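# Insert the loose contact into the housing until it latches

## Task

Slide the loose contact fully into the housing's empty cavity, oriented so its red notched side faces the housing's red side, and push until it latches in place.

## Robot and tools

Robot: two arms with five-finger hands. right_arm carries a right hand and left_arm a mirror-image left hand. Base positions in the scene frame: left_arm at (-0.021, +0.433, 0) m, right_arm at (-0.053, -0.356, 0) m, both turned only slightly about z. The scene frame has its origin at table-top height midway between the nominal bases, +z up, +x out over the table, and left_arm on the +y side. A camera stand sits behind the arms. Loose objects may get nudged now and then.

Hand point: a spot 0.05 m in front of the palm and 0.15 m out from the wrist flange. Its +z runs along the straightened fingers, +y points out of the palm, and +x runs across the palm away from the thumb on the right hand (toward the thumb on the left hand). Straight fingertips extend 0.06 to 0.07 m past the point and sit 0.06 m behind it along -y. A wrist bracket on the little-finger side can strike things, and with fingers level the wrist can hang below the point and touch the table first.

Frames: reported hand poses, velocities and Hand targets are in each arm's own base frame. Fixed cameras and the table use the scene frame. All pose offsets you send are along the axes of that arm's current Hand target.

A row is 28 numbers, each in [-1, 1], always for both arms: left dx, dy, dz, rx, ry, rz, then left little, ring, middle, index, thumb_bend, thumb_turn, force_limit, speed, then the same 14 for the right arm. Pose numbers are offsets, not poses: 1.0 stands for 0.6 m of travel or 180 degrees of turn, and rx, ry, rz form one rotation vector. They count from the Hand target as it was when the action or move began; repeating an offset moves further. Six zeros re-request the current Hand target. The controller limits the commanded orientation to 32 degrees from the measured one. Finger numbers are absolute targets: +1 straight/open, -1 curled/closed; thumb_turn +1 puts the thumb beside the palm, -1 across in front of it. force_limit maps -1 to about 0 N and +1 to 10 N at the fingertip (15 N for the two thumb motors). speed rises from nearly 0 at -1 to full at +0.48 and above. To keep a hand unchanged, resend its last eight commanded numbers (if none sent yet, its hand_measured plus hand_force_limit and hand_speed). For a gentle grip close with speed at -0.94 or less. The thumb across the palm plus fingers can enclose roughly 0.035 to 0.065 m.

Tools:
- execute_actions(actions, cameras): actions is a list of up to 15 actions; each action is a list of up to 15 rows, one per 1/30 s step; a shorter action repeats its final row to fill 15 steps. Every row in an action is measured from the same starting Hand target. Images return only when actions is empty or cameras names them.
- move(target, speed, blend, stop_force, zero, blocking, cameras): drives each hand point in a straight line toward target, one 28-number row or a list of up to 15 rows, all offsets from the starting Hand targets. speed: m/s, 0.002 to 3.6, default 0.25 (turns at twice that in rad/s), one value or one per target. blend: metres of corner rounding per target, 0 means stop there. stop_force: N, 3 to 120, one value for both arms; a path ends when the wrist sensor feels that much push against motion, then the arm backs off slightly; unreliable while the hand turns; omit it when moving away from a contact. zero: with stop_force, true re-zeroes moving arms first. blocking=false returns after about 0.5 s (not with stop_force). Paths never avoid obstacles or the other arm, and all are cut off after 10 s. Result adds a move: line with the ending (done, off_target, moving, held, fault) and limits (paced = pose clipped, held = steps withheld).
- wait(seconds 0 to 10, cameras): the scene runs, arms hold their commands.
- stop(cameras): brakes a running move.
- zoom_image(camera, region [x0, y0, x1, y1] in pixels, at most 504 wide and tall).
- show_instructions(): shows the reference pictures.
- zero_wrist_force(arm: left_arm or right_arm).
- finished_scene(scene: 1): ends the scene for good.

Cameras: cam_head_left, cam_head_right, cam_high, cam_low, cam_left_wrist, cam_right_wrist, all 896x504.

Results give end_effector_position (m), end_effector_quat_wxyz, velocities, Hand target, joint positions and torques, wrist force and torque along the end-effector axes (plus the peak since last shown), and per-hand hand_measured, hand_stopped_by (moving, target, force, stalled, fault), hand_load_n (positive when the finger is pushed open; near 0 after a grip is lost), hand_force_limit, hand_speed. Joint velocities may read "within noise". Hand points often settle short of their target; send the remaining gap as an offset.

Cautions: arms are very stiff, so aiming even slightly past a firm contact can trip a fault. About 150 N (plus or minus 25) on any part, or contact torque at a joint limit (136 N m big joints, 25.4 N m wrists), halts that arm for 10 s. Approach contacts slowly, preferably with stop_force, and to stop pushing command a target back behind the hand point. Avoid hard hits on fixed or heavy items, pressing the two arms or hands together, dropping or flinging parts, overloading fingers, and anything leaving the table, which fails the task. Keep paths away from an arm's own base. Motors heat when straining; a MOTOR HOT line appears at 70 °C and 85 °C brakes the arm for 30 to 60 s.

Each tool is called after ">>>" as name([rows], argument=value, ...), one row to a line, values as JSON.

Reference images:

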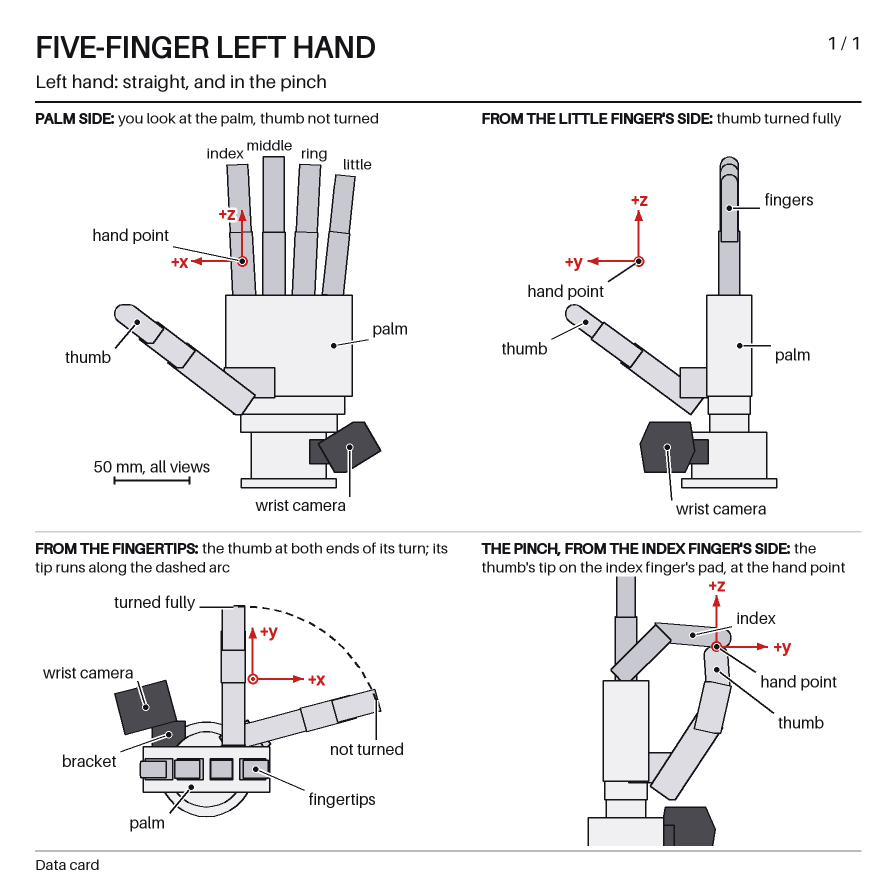

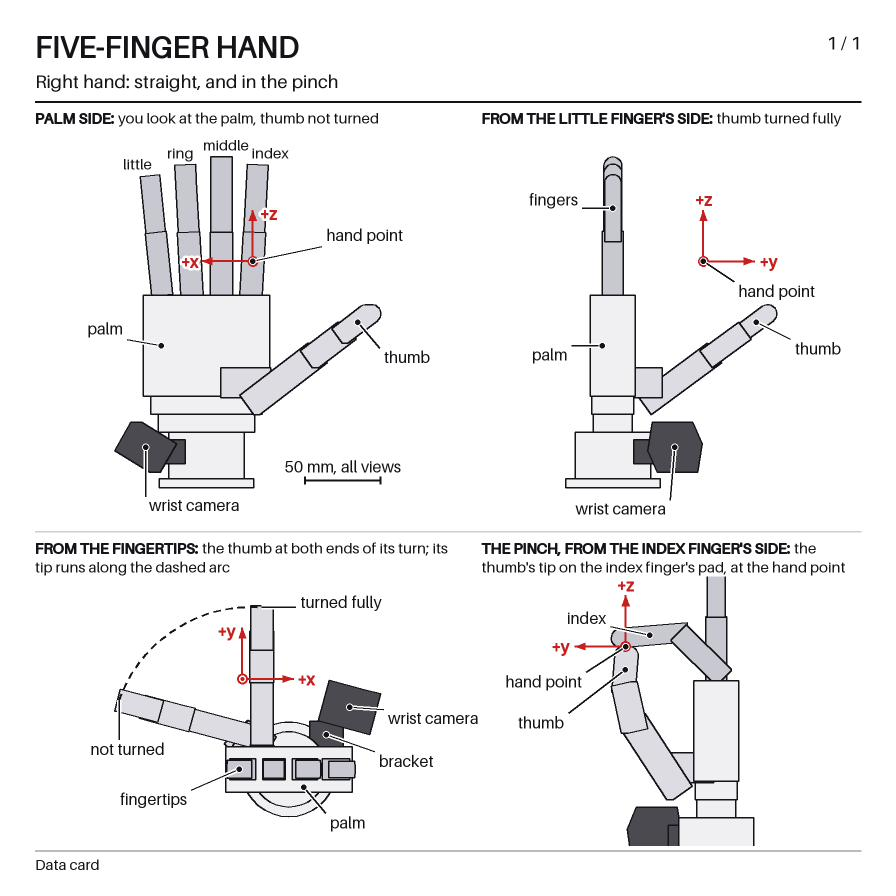

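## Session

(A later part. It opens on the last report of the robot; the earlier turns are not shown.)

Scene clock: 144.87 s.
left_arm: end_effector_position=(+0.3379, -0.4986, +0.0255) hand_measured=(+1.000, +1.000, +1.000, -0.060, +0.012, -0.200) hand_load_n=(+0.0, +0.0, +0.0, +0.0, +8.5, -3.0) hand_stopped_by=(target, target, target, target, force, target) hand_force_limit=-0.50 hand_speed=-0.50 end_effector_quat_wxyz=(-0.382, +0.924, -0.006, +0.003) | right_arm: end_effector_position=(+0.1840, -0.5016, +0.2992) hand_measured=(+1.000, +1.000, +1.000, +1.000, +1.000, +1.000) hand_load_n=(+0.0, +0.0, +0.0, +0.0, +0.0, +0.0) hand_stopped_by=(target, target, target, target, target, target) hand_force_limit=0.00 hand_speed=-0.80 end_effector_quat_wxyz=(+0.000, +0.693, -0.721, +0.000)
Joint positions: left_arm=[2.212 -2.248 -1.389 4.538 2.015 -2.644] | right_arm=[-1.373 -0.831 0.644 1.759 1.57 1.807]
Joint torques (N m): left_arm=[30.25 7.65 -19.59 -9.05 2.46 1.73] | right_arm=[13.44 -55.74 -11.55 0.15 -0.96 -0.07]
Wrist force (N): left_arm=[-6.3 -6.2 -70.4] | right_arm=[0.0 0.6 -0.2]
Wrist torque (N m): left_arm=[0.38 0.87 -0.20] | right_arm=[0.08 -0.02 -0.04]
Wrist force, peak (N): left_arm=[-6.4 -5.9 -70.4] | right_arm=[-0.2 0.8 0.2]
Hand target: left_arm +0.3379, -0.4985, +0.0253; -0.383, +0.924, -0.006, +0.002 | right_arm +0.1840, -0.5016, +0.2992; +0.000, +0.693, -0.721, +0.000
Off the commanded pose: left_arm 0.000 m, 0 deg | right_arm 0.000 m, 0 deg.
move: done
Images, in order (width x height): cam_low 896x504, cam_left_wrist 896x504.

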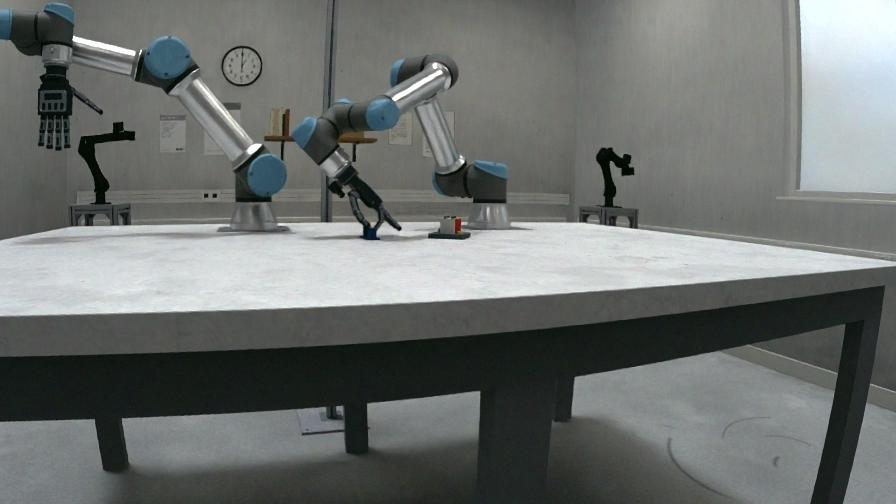

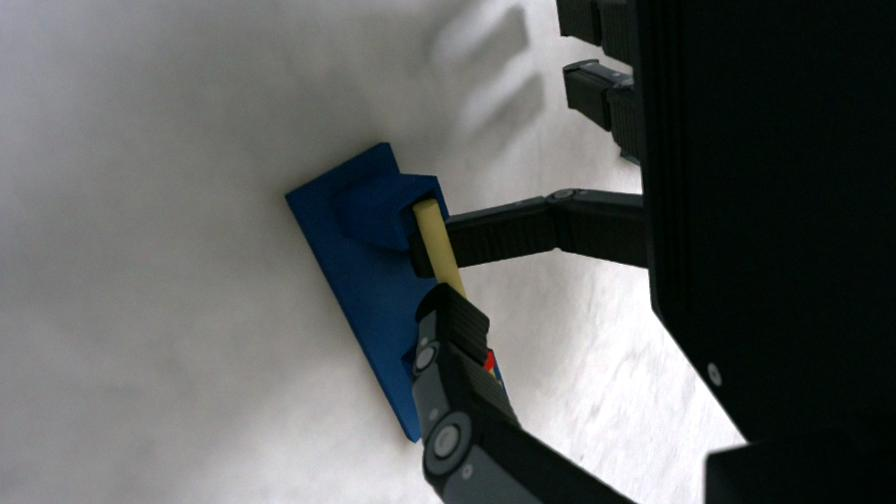

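>>> move(target=[0,0,-0.0067,0,0,0,1,1,1,-0.06,0.0,-0.2,-0.5,-0.5, 0,0,0,0,0,0,1,1,1,1,1,1,0,-0.8], speed=0.04, cameras=["cam_left_wrist"])

>>> zoom_image(camera="cam_left_wrist", region=[320, 120, 540, 360])

Scene clock: 146.37 s.
left_arm: end_effector_position=(+0.3378, -0.5012, +0.0280) hand_measured=(+1.000, +1.000, +1.000, -0.060, +0.010, -0.200) hand_load_n=(+0.0, +0.0, +0.0, +0.0, +0.0, +0.0) hand_stopped_by=(target, target, target, target, force, target) hand_force_limit=-0.50 hand_speed=-0.50 end_effector_quat_wxyz=(-0.383, +0.924, -0.006, +0.002) | right_arm: end_effector_position=(+0.1840, -0.5016, +0.2992) hand_measured=(+1.000, +1.000, +1.000, +1.000, +1.000, +1.000) hand_load_n=(+0.0, +0.0, +0.0, +0.0, +0.0, +0.0) hand_stopped_by=(target, target, target, target, target, target) hand_force_limit=0.00 hand_speed=-0.80 end_effector_quat_wxyz=(+0.000, +0.693, -0.721, +0.000)
Joint positions: left_arm=[2.209 -2.251 -1.377 4.526 2.014 -2.647] | right_arm=[-1.373 -0.831 0.644 1.759 1.57 1.807]
Joint torques (N m): left_arm=[-11.81 52.58 20.57 2.06 -1.72 -1.55] | right_arm=[12.44 -55.73 -13.07 0.38 -1.02 -0.32]
Wrist force (N): left_arm=[-0.1 0.2 0.0] | right_arm=[-0.1 0.4 0.1]
Wrist torque (N m): left_arm=[0.06 0.03 0.08] | right_arm=[0.03 0.00 -0.06]
Wrist force, peak (N): left_arm=[-6.5 -6.7 -75.7] | right_arm=[-0.3 0.7 -0.1]
Hand target: left_arm +0.3378, -0.5013, +0.0281; -0.383, +0.924, -0.006, +0.002 | right_arm +0.1840, -0.5016, +0.2992; +0.000, +0.693, -0.721, +0.000
Off the commanded pose: left_arm 0.000 m, 0 deg | right_arm 0.000 m, 0 deg.
move: done
Images, in order (width x height): cam_left_wrist 896x504.

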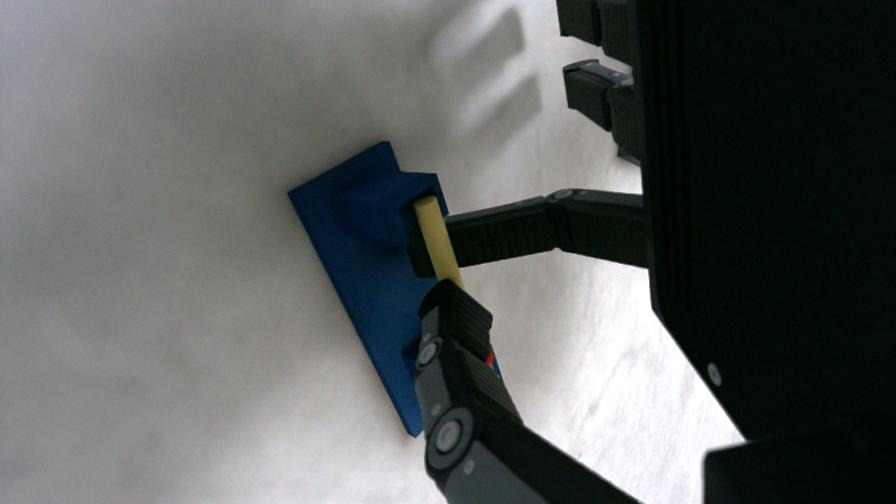

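Scaled by 2.100.

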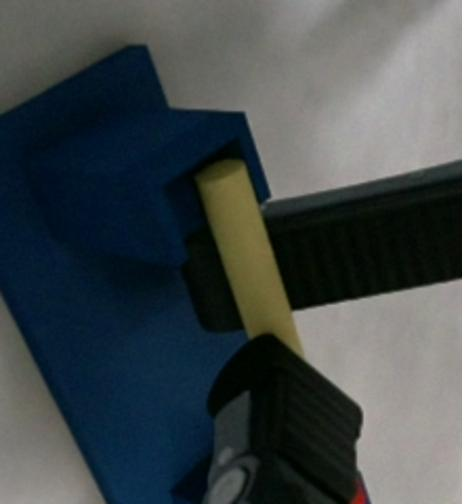

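>>> move(target=[0,0,0,0,0,0,1,1,1,-0.35,0.0,-0.2,-0.6,-0.85, 0,0,0,0,0,0,1,1,1,1,1,1,0,-0.8], speed=0.04, cameras=["cam_left_wrist","cam_low"])

>>> zoom_image(camera="cam_left_wrist", region=[320, 120, 540, 360])

Scene clock: 147.93 s.
left_arm: end_effector_position=(+0.3378, -0.5013, +0.0281) hand_measured=(+1.000, +1.000, +1.000, -0.128, +0.010, -0.200) hand_load_n=(+0.0, +0.0, +0.0, +4.5, +1.0, -0.5) hand_stopped_by=(target, target, target, force, force, target) hand_force_limit=-0.60 hand_speed=-0.85 end_effector_quat_wxyz=(-0.383, +0.924, -0.006, +0.002) | right_arm: end_effector_position=(+0.1840, -0.5016, +0.2992) hand_measured=(+1.000, +1.000, +1.000, +1.000, +1.000, +1.000) hand_load_n=(+0.0, +0.0, +0.0, +0.0, +0.0, +0.0) hand_stopped_by=(target, target, target, target, target, target) hand_force_limit=0.00 hand_speed=-0.80 end_effector_quat_wxyz=(+0.000, +0.693, -0.721, +0.000)
Joint positions: left_arm=[2.209 -2.251 -1.377 4.527 2.014 -2.646] | right_arm=[-1.373 -0.831 0.644 1.759 1.57 1.807]
Joint torques (N m): left_arm=[-11.19 57.85 9.77 3.18 1.9 1.65] | right_arm=[12.04 -55.73 -11.56 0.33 -0.87 0.08]
Wrist force (N): left_arm=[-0.1 0.0 -0.1] | right_arm=[-0.1 0.4 -0.1]
Wrist torque (N m): left_arm=[0.03 0.05 0.08] | right_arm=[0.04 -0.01 -0.05]
Wrist force, peak (N): left_arm=[0.2 -0.2 0.4] | right_arm=[-0.2 1.0 -0.2]
Hand target: left_arm +0.3378, -0.5013, +0.0281; -0.383, +0.924, -0.006, +0.002 | right_arm +0.1840, -0.5016, +0.2992; +0.000, +0.693, -0.721, +0.000
Off the commanded pose: left_arm 0.000 m, 0 deg | right_arm 0.000 m, 0 deg.
move: done
Images, in order (width x height): cam_low 896x504, cam_left_wrist 896x504.

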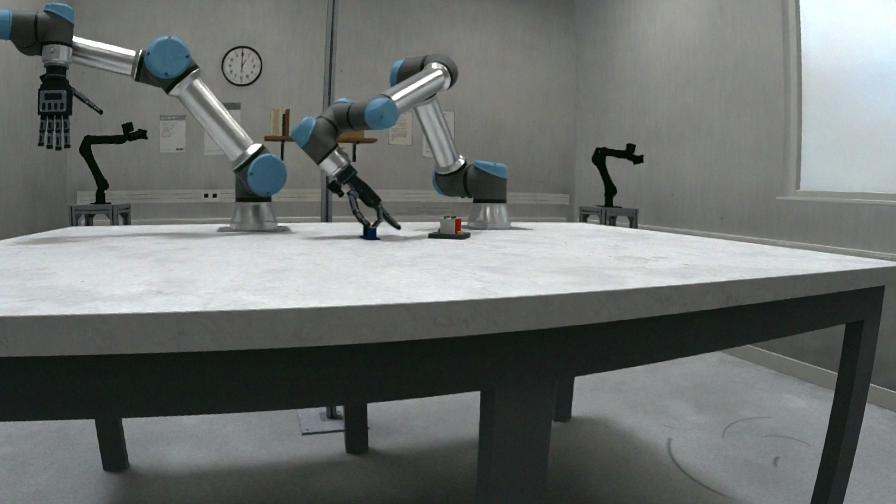

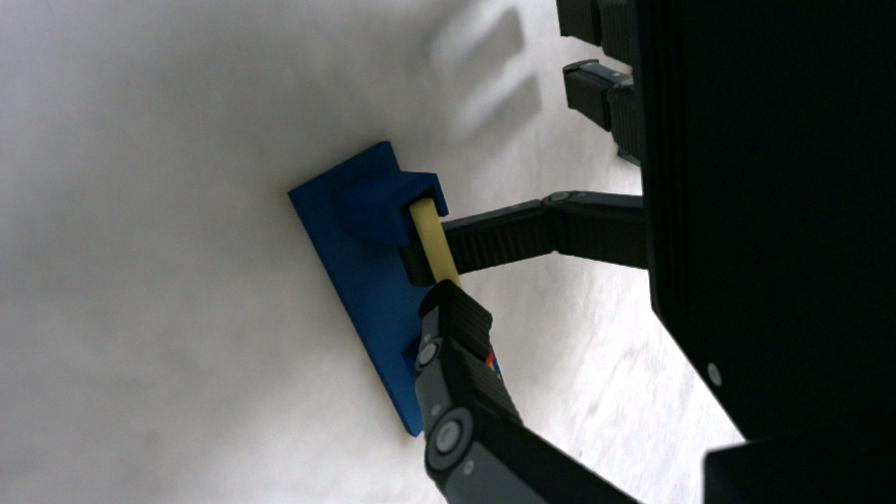

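Scaled by 2.100.

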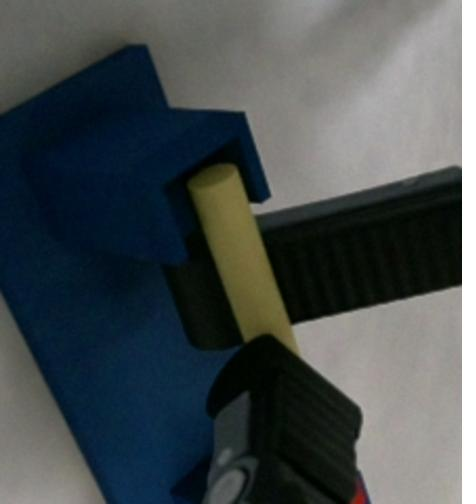

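>>> move(target=[0,-0.0354,-0.0354,0,0,0,1,1,1,-0.35,0.0,-0.2,-0.6,-0.85, 0,0,0,0,0,0,1,1,1,1,1,1,0,-0.8], speed=0.05, cameras=["cam_left_wrist","cam_low","cam_high"])

>>> zoom_image(camera="cam_left_wrist", region=[320, 120, 540, 420])

>>> zoom_image(camera="cam_low", region=[330, 180, 430, 250])

Scene clock: 149.97 s.
left_arm: end_effector_position=(+0.3379, -0.5014, +0.0583) hand_measured=(+1.000, +1.000, +1.000, -0.128, +0.010, -0.200) hand_load_n=(+0.0, +0.0, +0.0, +3.5, +1.0, +0.0) hand_stopped_by=(target, target, target, force, force, target) hand_force_limit=-0.60 hand_speed=-0.85 end_effector_quat_wxyz=(-0.383, +0.924, -0.006, +0.002) end_effector_velocity=(+0.001, +0.000, -0.001) end_effector_angular_velocity=(-0.001, -0.003, -0.002) | right_arm: end_effector_position=(+0.1840, -0.5016, +0.2992) hand_measured=(+1.000, +1.000, +1.000, +1.000, +1.000, +1.000) hand_load_n=(+0.0, +0.0, +0.5, +0.0, +0.0, +0.0) hand_stopped_by=(target, target, target, target, target, target) hand_force_limit=0.00 hand_speed=-0.80 end_effector_quat_wxyz=(+0.000, +0.693, -0.721, +0.000)
Joint positions: left_arm=[2.209 -2.219 -1.347 4.465 2.014 -2.646] | right_arm=[-1.373 -0.831 0.644 1.759 1.57 1.807]
Joint velocities: left_arm=[0 -0.001 -0.002 0.006 0.003 0] | right_arm=[within noise]
Joint torques (N m): left_arm=[-5.69 41.68 9.68 4.05 2.67 1.13] | right_arm=[13.67 -56.8 -11.31 0.47 -1.03 -0.16]
Wrist force (N): left_arm=[0.0 0.1 0.4] | right_arm=[0.1 0.6 -0.1]
Wrist torque (N m): left_arm=[0.02 0.03 0.09] | right_arm=[0.08 -0.04 -0.04]
Wrist force, peak (N): left_arm=[-0.1 0.3 0.5] | right_arm=[-0.3 0.8 -0.2]
Hand target: left_arm +0.3378, -0.5013, +0.0581; -0.383, +0.924, -0.006, +0.002 | right_arm +0.1840, -0.5016, +0.2992; +0.000, +0.693, -0.721, +0.000
Off the commanded pose: left_arm 0.000 m, 0 deg | right_arm 0.000 m, 0 deg.
move: done
Images, in order (width x height): cam_high 896x504, cam_low 896x504, cam_left_wrist 896x504.

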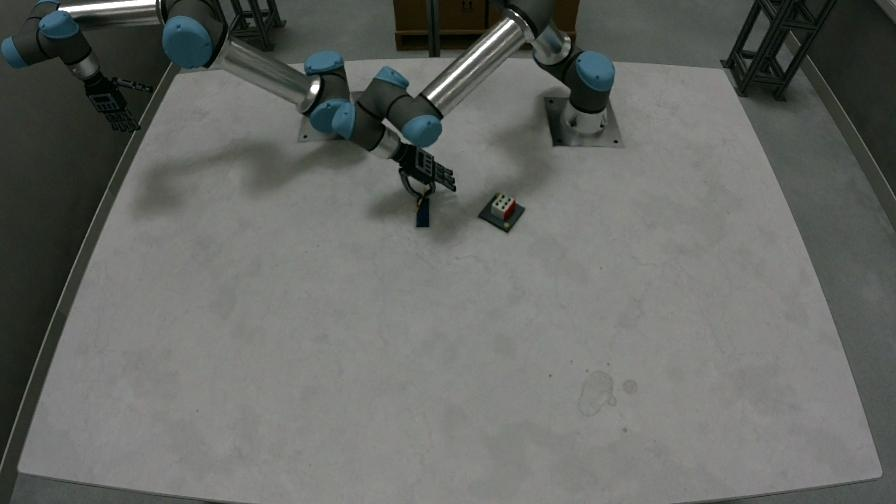

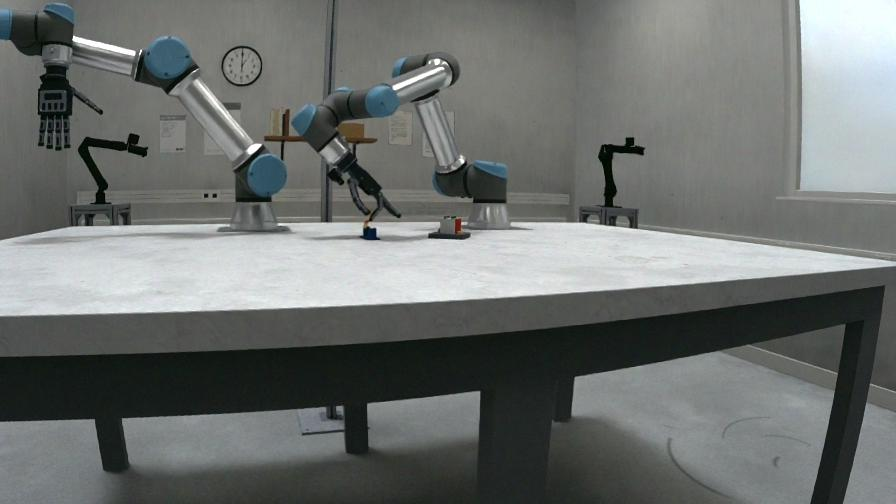

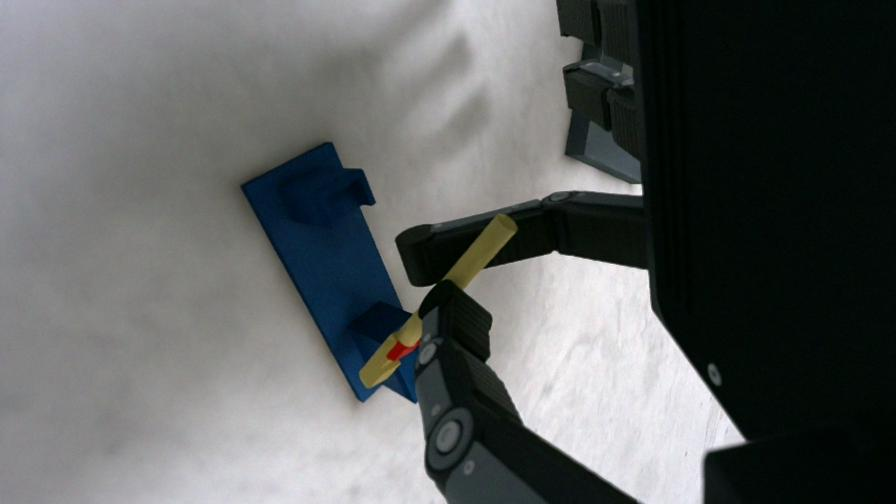

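Scaled by 1.680.

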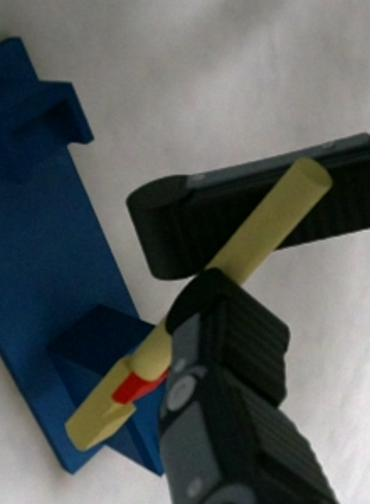

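Scaled by 5.040.

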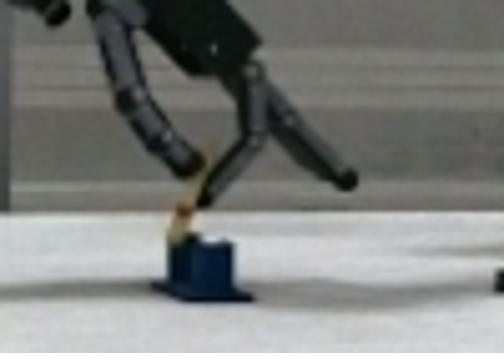

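>>> move(target=[0,-0.06,-0.06,0,0,0,1,1,1,-0.4,0.0,-0.2,0.2,-0.9, 0,0,0,0,0,0,1,1,1,1,1,1,0,-0.8], speed=0.08, cameras=["cam_left_wrist","cam_low","cam_high"])

>>> zoom_image(camera="cam_left_wrist", region=[320, 160, 560, 420])

>>> zoom_image(camera="cam_low", region=[330, 160, 430, 250])

Scene clock: 152.77 s.
left_arm: end_effector_position=(+0.3379, -0.5013, +0.1091) hand_measured=(+1.000, +1.000, +1.000, -0.144, +0.010, -0.200) hand_load_n=(+0.0, +0.0, +0.0, +8.5, +3.0, +1.0) hand_stopped_by=(target, target, target, force, force, target) hand_force_limit=0.20 hand_speed=-0.90 end_effector_quat_wxyz=(-0.383, +0.924, -0.006, +0.002) | right_arm: end_effector_position=(+0.1840, -0.5016, +0.2992) hand_measured=(+1.000, +1.000, +1.000, +1.000, +1.000, +1.000) hand_load_n=(+0.0, +0.0, +0.0, +0.0, +0.0, +0.0) hand_stopped_by=(target, target, target, target, target, target) hand_force_limit=0.00 hand_speed=-0.80 end_effector_quat_wxyz=(+0.000, +0.693, -0.721, +0.000)
Joint positions: left_arm=[2.209 -2.174 -1.283 4.356 2.014 -2.646] | right_arm=[-1.373 -0.831 0.644 1.759 1.57 1.807]
Joint torques (N m): left_arm=[9.72 39.99 9.68 3.76 2.88 0.53] | right_arm=[11.91 -55.05 -12.16 0.35 -0.97 0.15]
Wrist force (N): left_arm=[-0.1 0.1 0.4] | right_arm=[-0.1 0.5 0.2]
Wrist torque (N m): left_arm=[0.02 0.04 0.07] | right_arm=[0.04 -0.01 -0.05]
Wrist force, peak (N): left_arm=[-0.2 0.7 1.1] | right_arm=[-0.4 0.7 -0.1]
Hand target: left_arm +0.3379, -0.5013, +0.1091; -0.383, +0.924, -0.006, +0.002 | right_arm +0.1840, -0.5016, +0.2992; +0.000, +0.693, -0.721, +0.000
Off the commanded pose: left_arm 0.000 m, 0 deg | right_arm 0.000 m, 0 deg.
move: done
Images, in order (width x height): cam_high 896x504, cam_low 896x504, cam_left_wrist 896x504.

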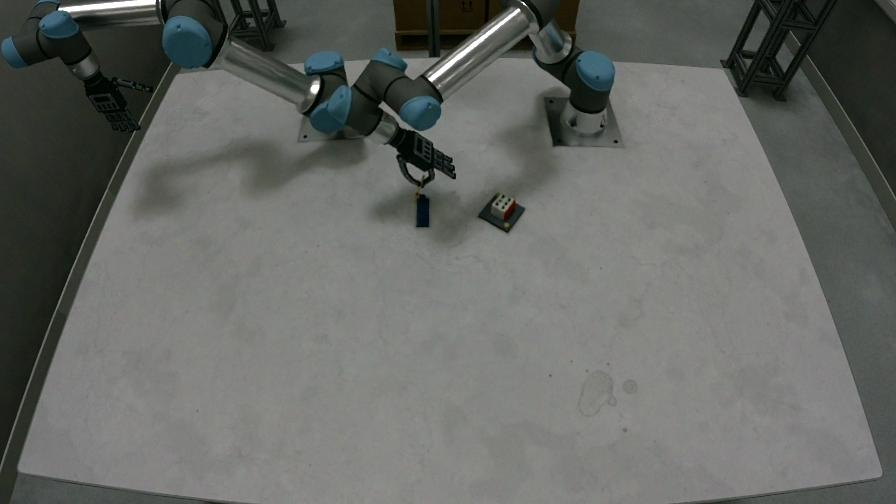

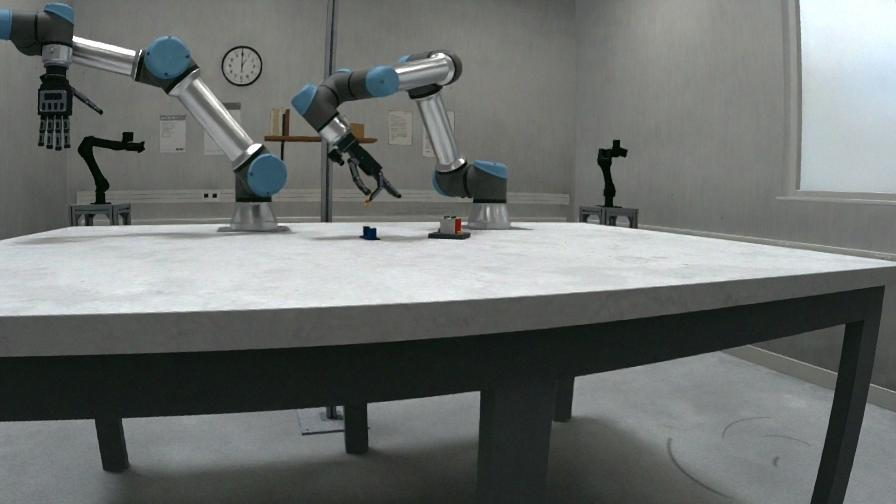

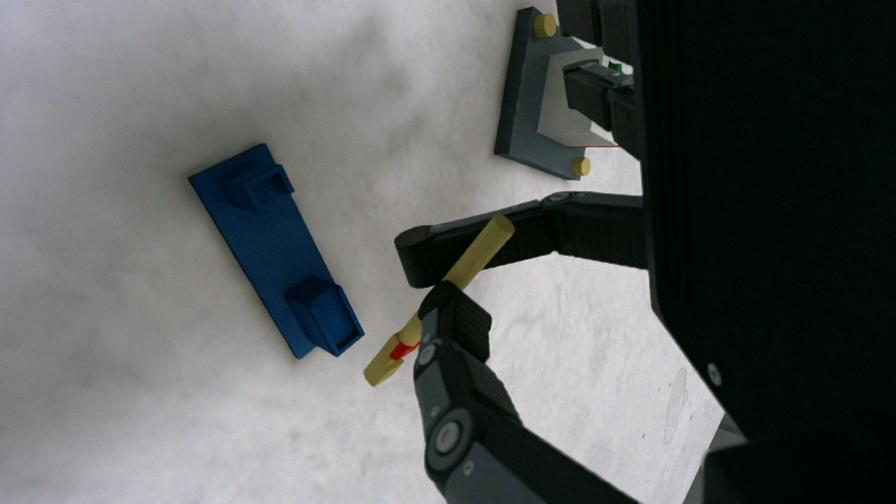

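Scaled by 1.938.

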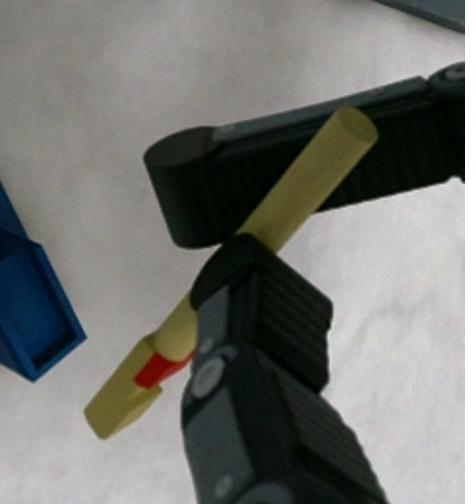

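Scaled by 5.040.

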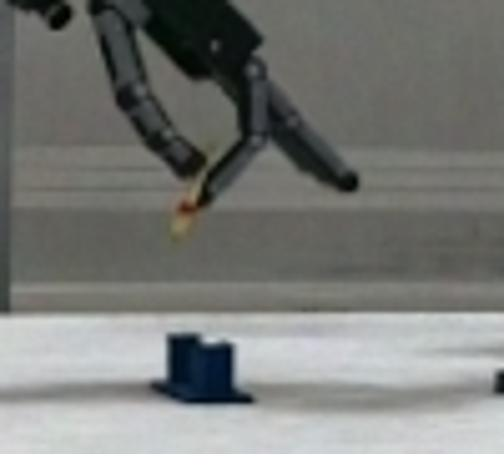

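>>> zoom_image(camera="cam_left_wrist", region=[350, 310, 450, 400])

>>> zoom_image(camera="cam_high", region=[390, 150, 470, 220])

Scaled by 5.040.

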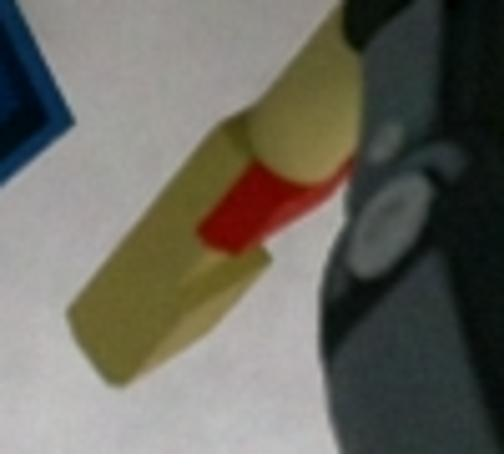

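Scaled by 6.300.

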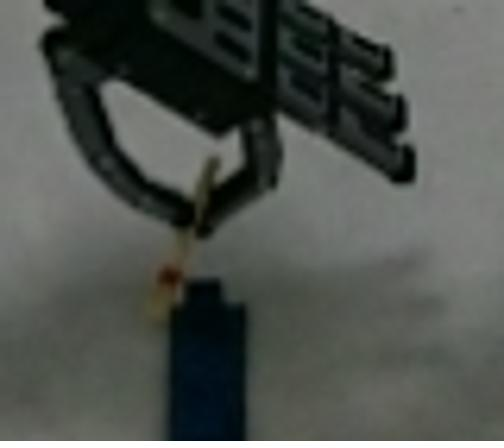

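>>> move(target=[0.0603,-0.3472,0.0856,0.0469,-0.5361,-0.0949,1,1,1,-0.4,0.0,-0.2,0.2,-0.9, 0,0,0,0,0,0,1,1,1,1,1,1,0,-0.8], speed=0.2, cameras=["all"])

Scene clock: 161.83 s.
left_arm: end_effector_position=(+0.3765, -0.3181, +0.2200) hand_measured=(+1.000, +1.000, +1.000, -0.144, +0.010, -0.200) hand_load_n=(+0.0, +0.0, +0.0, +8.5, +3.0, +0.5) hand_stopped_by=(target, target, target, force, force, target) hand_force_limit=0.20 hand_speed=-0.90 end_effector_quat_wxyz=(-0.314, +0.582, +0.402, -0.634) | right_arm: end_effector_position=(+0.1840, -0.5016, +0.2992) hand_measured=(+1.000, +1.000, +1.000, +1.000, +1.000, +1.000) hand_load_n=(+0.0, +0.0, -0.5, +0.0, +0.0, +0.0) hand_stopped_by=(target, target, target, target, target, target) hand_force_limit=0.00 hand_speed=-0.80 end_effector_quat_wxyz=(+0.000, +0.693, -0.721, +0.000)
Joint positions: left_arm=[2.916 -2.317 -1.049 3.365 1.201 -2.635] | right_arm=[-1.373 -0.831 0.644 1.759 1.57 1.807]
Joint torques (N m): left_arm=[-11.55 47.68 29.8 0.88 2.16 -0.13] | right_arm=[11.1 -56.01 -12.6 0.49 -0.66 0.49]
Wrist force (N): left_arm=[-0.5 0.1 -0.8] | right_arm=[-0.3 0.5 -0.2]
Wrist torque (N m): left_arm=[0.13 0.08 -0.06] | right_arm=[0.06 0.04 -0.06]
Wrist force, peak (N): left_arm=[0.1 0.0 -1.3] | right_arm=[0.2 0.9 0.1]
Hand target: left_arm +0.3766, -0.3182, +0.2200; -0.314, +0.582, +0.402, -0.634 | right_arm +0.1840, -0.5016, +0.2992; +0.000, +0.693, -0.721, +0.000
Off the commanded pose: left_arm 0.000 m, 0 deg | right_arm 0.000 m, 0 deg.
move: done

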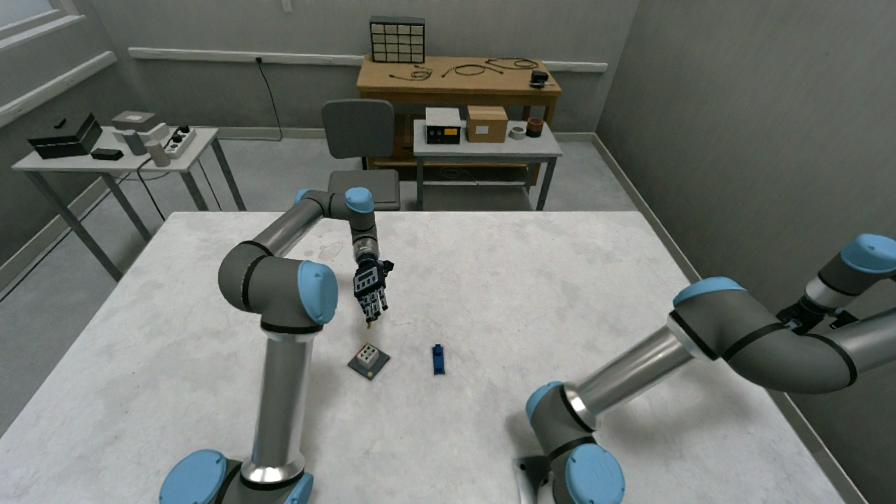

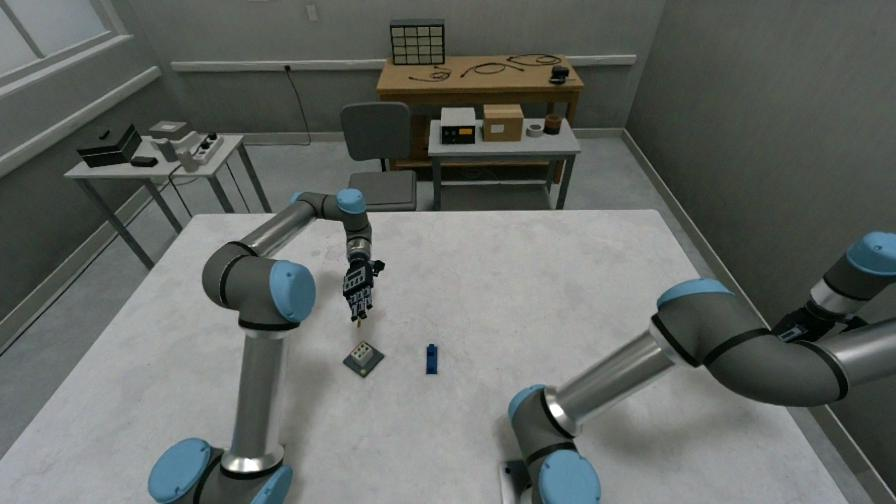

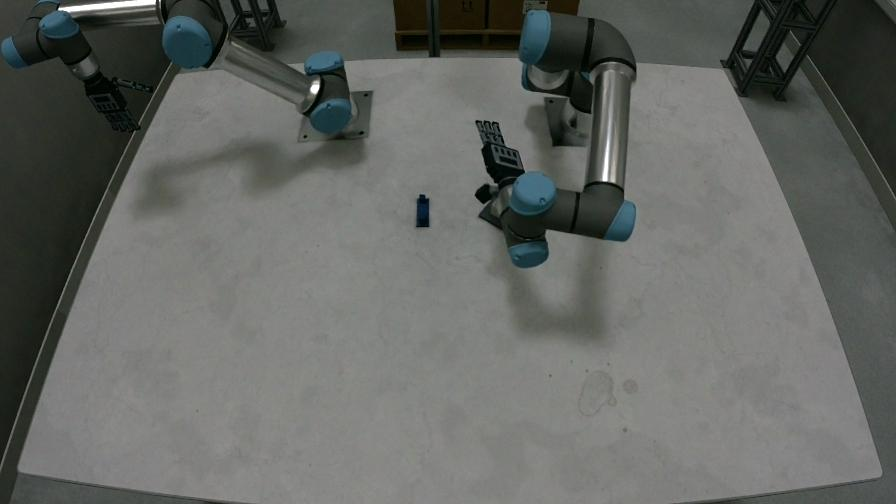

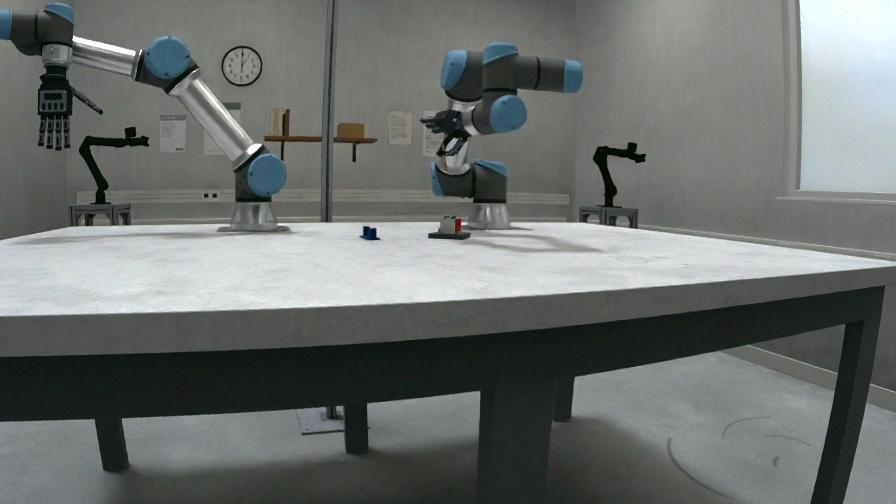

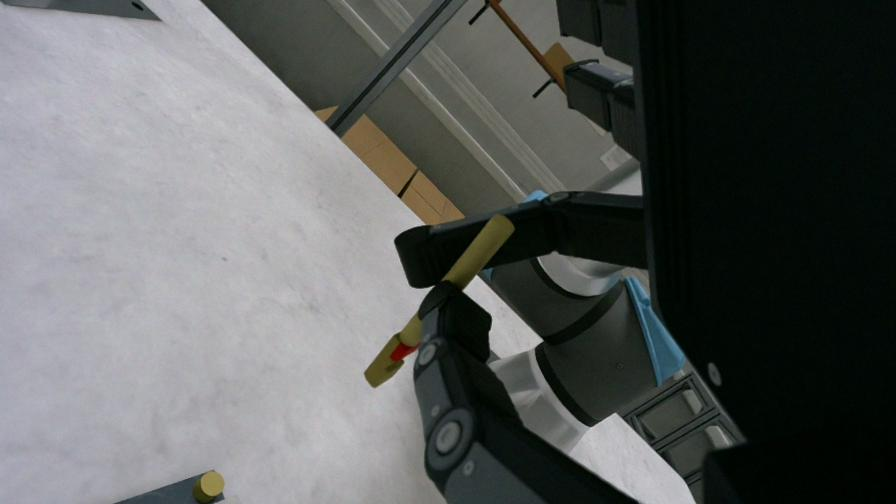

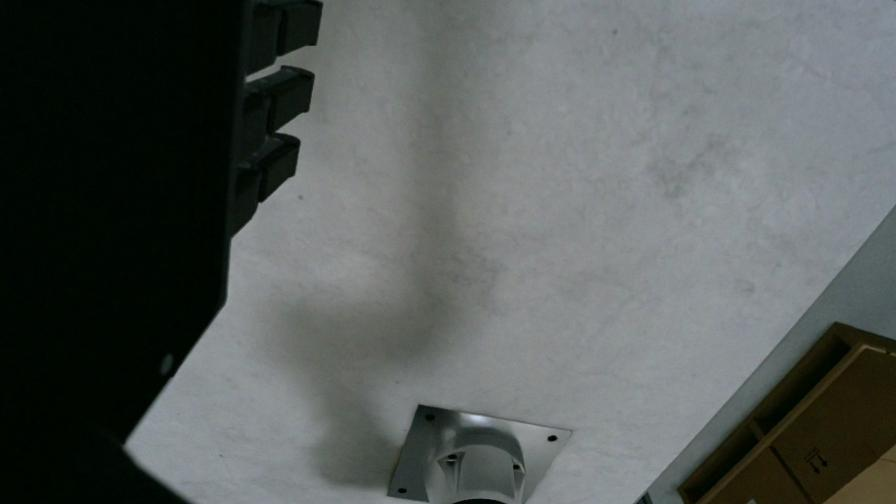

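>>> zoom_image(camera="cam_left_wrist", region=[340, 190, 560, 410])

>>> zoom_image(camera="cam_high", region=[460, 100, 560, 240])

>>> zoom_image(camera="cam_head_left", region=[340, 240, 410, 390])

>>> zoom_image(camera="cam_low", region=[410, 90, 510, 250])

Scaled by 2.291.

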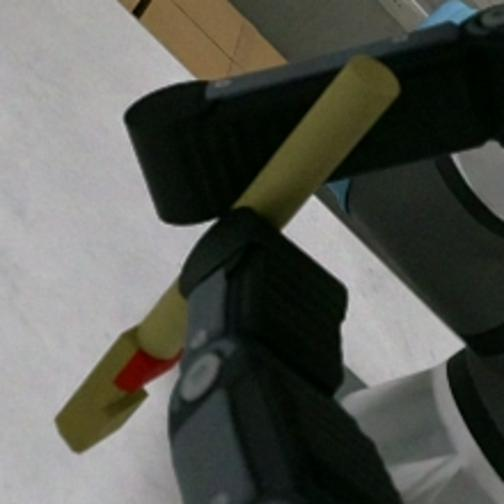

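Scaled by 3.600.

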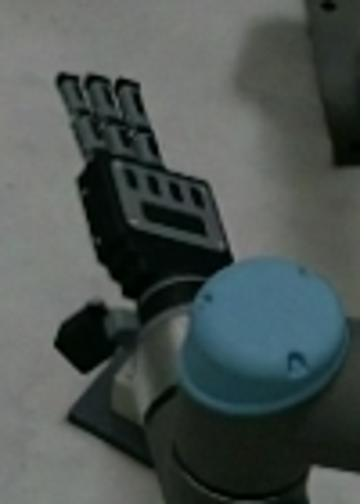

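Scaled by 3.360.

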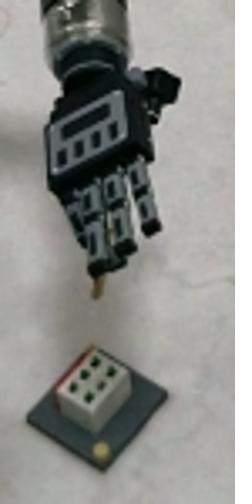

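Scaled by 3.150.

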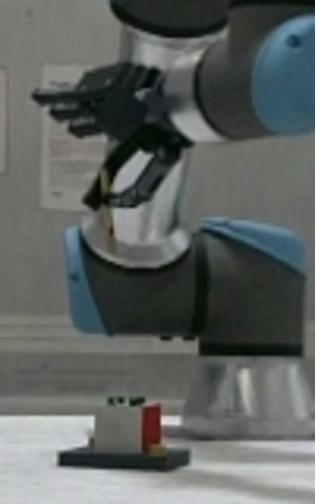

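>>> move(target=[0,0,0,0,0,0,1,1,1,-0.4,0.0,-0.2,0.2,-0.9, -0.6667,-0.25,0,0,-0.157,0,1,1,1,1,1,1,0,-0.8], speed=0.35, cameras=[])

Scene clock: 169.80 s.
left_arm: end_effector_position=(+0.3766, -0.3182, +0.2200) hand_measured=(+1.000, +1.000, +1.000, -0.144, +0.010, -0.200) hand_load_n=(+0.0, +0.0, +0.0, +9.0, +3.0, +0.5) hand_stopped_by=(target, target, target, force, force, target) hand_force_limit=0.20 hand_speed=-0.90 end_effector_quat_wxyz=(-0.314, +0.582, +0.402, -0.634) | right_arm: end_effector_position=(+0.3493, -0.1079, +0.2995) hand_measured=(+1.000, +1.000, +1.000, +1.000, +1.000, +1.000) hand_load_n=(+0.0, +0.0, +0.0, +0.0, +0.0, +0.0) hand_stopped_by=(target, target, target, target, target, target) hand_force_limit=0.00 hand_speed=-0.80 end_effector_quat_wxyz=(-0.176, +0.672, -0.699, -0.169)
Joint positions: left_arm=[2.916 -2.317 -1.049 3.365 1.201 -2.635] | right_arm=[-0.847 -1.162 1.377 1.728 1.237 2.27]
Joint torques (N m): left_arm=[-12.02 43.03 28.01 -2.51 -2.25 -1.61] | right_arm=[8.7 -34.21 -13.34 4.86 -1.89 1.4]
Wrist force (N): left_arm=[-0.3 0.2 -0.9] | right_arm=[0.5 0.4 -0.5]
Wrist torque (N m): left_arm=[0.14 0.05 -0.05] | right_arm=[0.07 -0.02 0.19]
Wrist force, peak (N): left_arm=[-0.3 0.3 -1.3] | right_arm=[1.8 1.6 -0.3]
Hand target: left_arm +0.3766, -0.3182, +0.2200; -0.314, +0.582, +0.402, -0.634 | right_arm +0.3494, -0.1077, +0.2995; -0.176, +0.672, -0.699, -0.170
Off the commanded pose: left_arm 0.000 m, 0 deg | right_arm 0.000 m, 0 deg.
move: done
No camera images: "cameras" was empty.

>>> move(target=[0,0,0,0,0,0,1,1,1,-0.4,0.0,-0.2,0.2,-0.9, -0.408,-0.133,0.2957,0,0,0,1,1,1,1,1,1,0,-0.8], speed=0.3, cameras=["cam_right_wrist","cam_head_left"])

Scene clock: 172.53 s.
left_arm: end_effector_position=(+0.3766, -0.3182, +0.2200) hand_measured=(+1.000, +1.000, +1.000, -0.144, +0.010, -0.200) hand_load_n=(+0.0, +0.0, +0.0, +9.0, +3.0, +0.5) hand_stopped_by=(target, target, target, force, force, target) hand_force_limit=0.20 hand_speed=-0.90 end_effector_quat_wxyz=(-0.314, +0.582, +0.402, -0.634) | right_arm: end_effector_position=(+0.4407, +0.1885, +0.2595) hand_measured=(+1.000, +1.000, +1.000, +1.000, +1.000, +1.000) hand_load_n=(+0.0, +0.0, +0.0, +0.0, +0.0, +0.0) hand_stopped_by=(target, target, target, target, target, target) hand_force_limit=0.00 hand_speed=-0.80 end_effector_quat_wxyz=(-0.176, +0.672, -0.699, -0.170) end_effector_velocity=(+0.000, +0.001, +0.000) end_effector_angular_velocity=(+0.000, +0.003, -0.003)
Joint positions: left_arm=[2.916 -2.317 -1.049 3.365 1.201 -2.635] | right_arm=[-0.19 -1.095 1.309 1.438 1.083 2.97]
Joint velocities: left_arm=[within noise] | right_arm=[0.001 0 0.001 0 0 0.005]
Joint torques (N m): left_arm=[-11.72 43.06 28.4 -2.47 -2.01 -1.81] | right_arm=[11.52 -36.58 -21.56 1.9 -1.77 1.97]
Wrist force (N): left_arm=[-0.1 0.0 -0.7] | right_arm=[0.5 0.5 -0.3]
Wrist torque (N m): left_arm=[0.10 0.02 -0.03] | right_arm=[0.06 0.00 0.14]
Wrist force, peak (N): left_arm=[-0.4 0.3 -0.9] | right_arm=[2.3 0.8 -1.9]
Hand target: left_arm +0.3766, -0.3182, +0.2200; -0.314, +0.582, +0.402, -0.634 | right_arm +0.4407, +0.1886, +0.2594; -0.176, +0.672, -0.699, -0.170
Off the commanded pose: left_arm 0.000 m, 0 deg | right_arm 0.000 m, 0 deg.
move: done
Images, in order (width x height): cam_head_left 896x504, cam_right_wrist 896x504.

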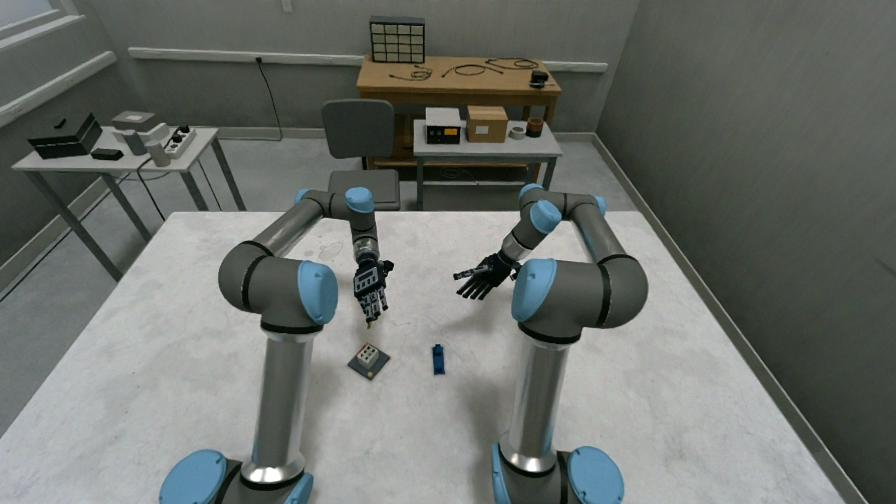

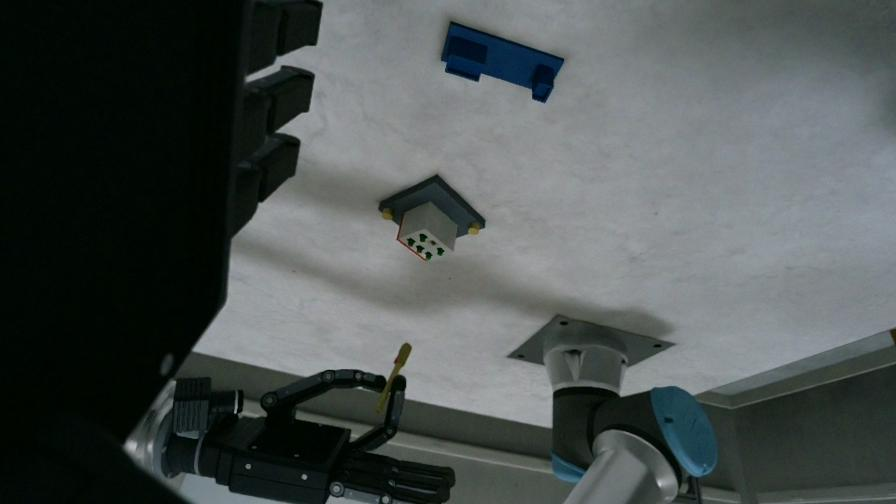

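>>> zoom_image(camera="cam_right_wrist", region=[340, 310, 460, 430])

>>> zoom_image(camera="cam_right_wrist", region=[360, 160, 500, 280])

Scaled by 4.200.

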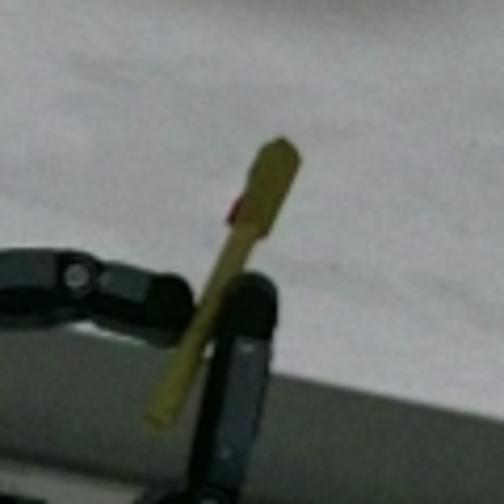

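Scaled by 3.600.

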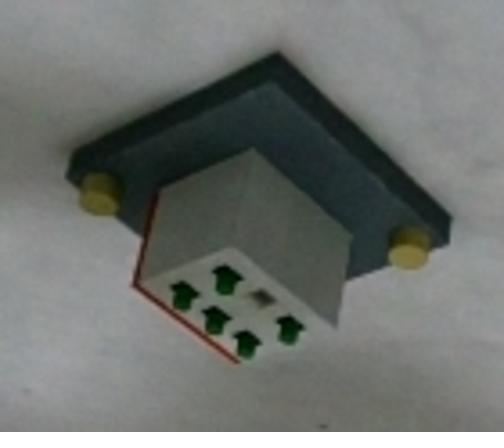

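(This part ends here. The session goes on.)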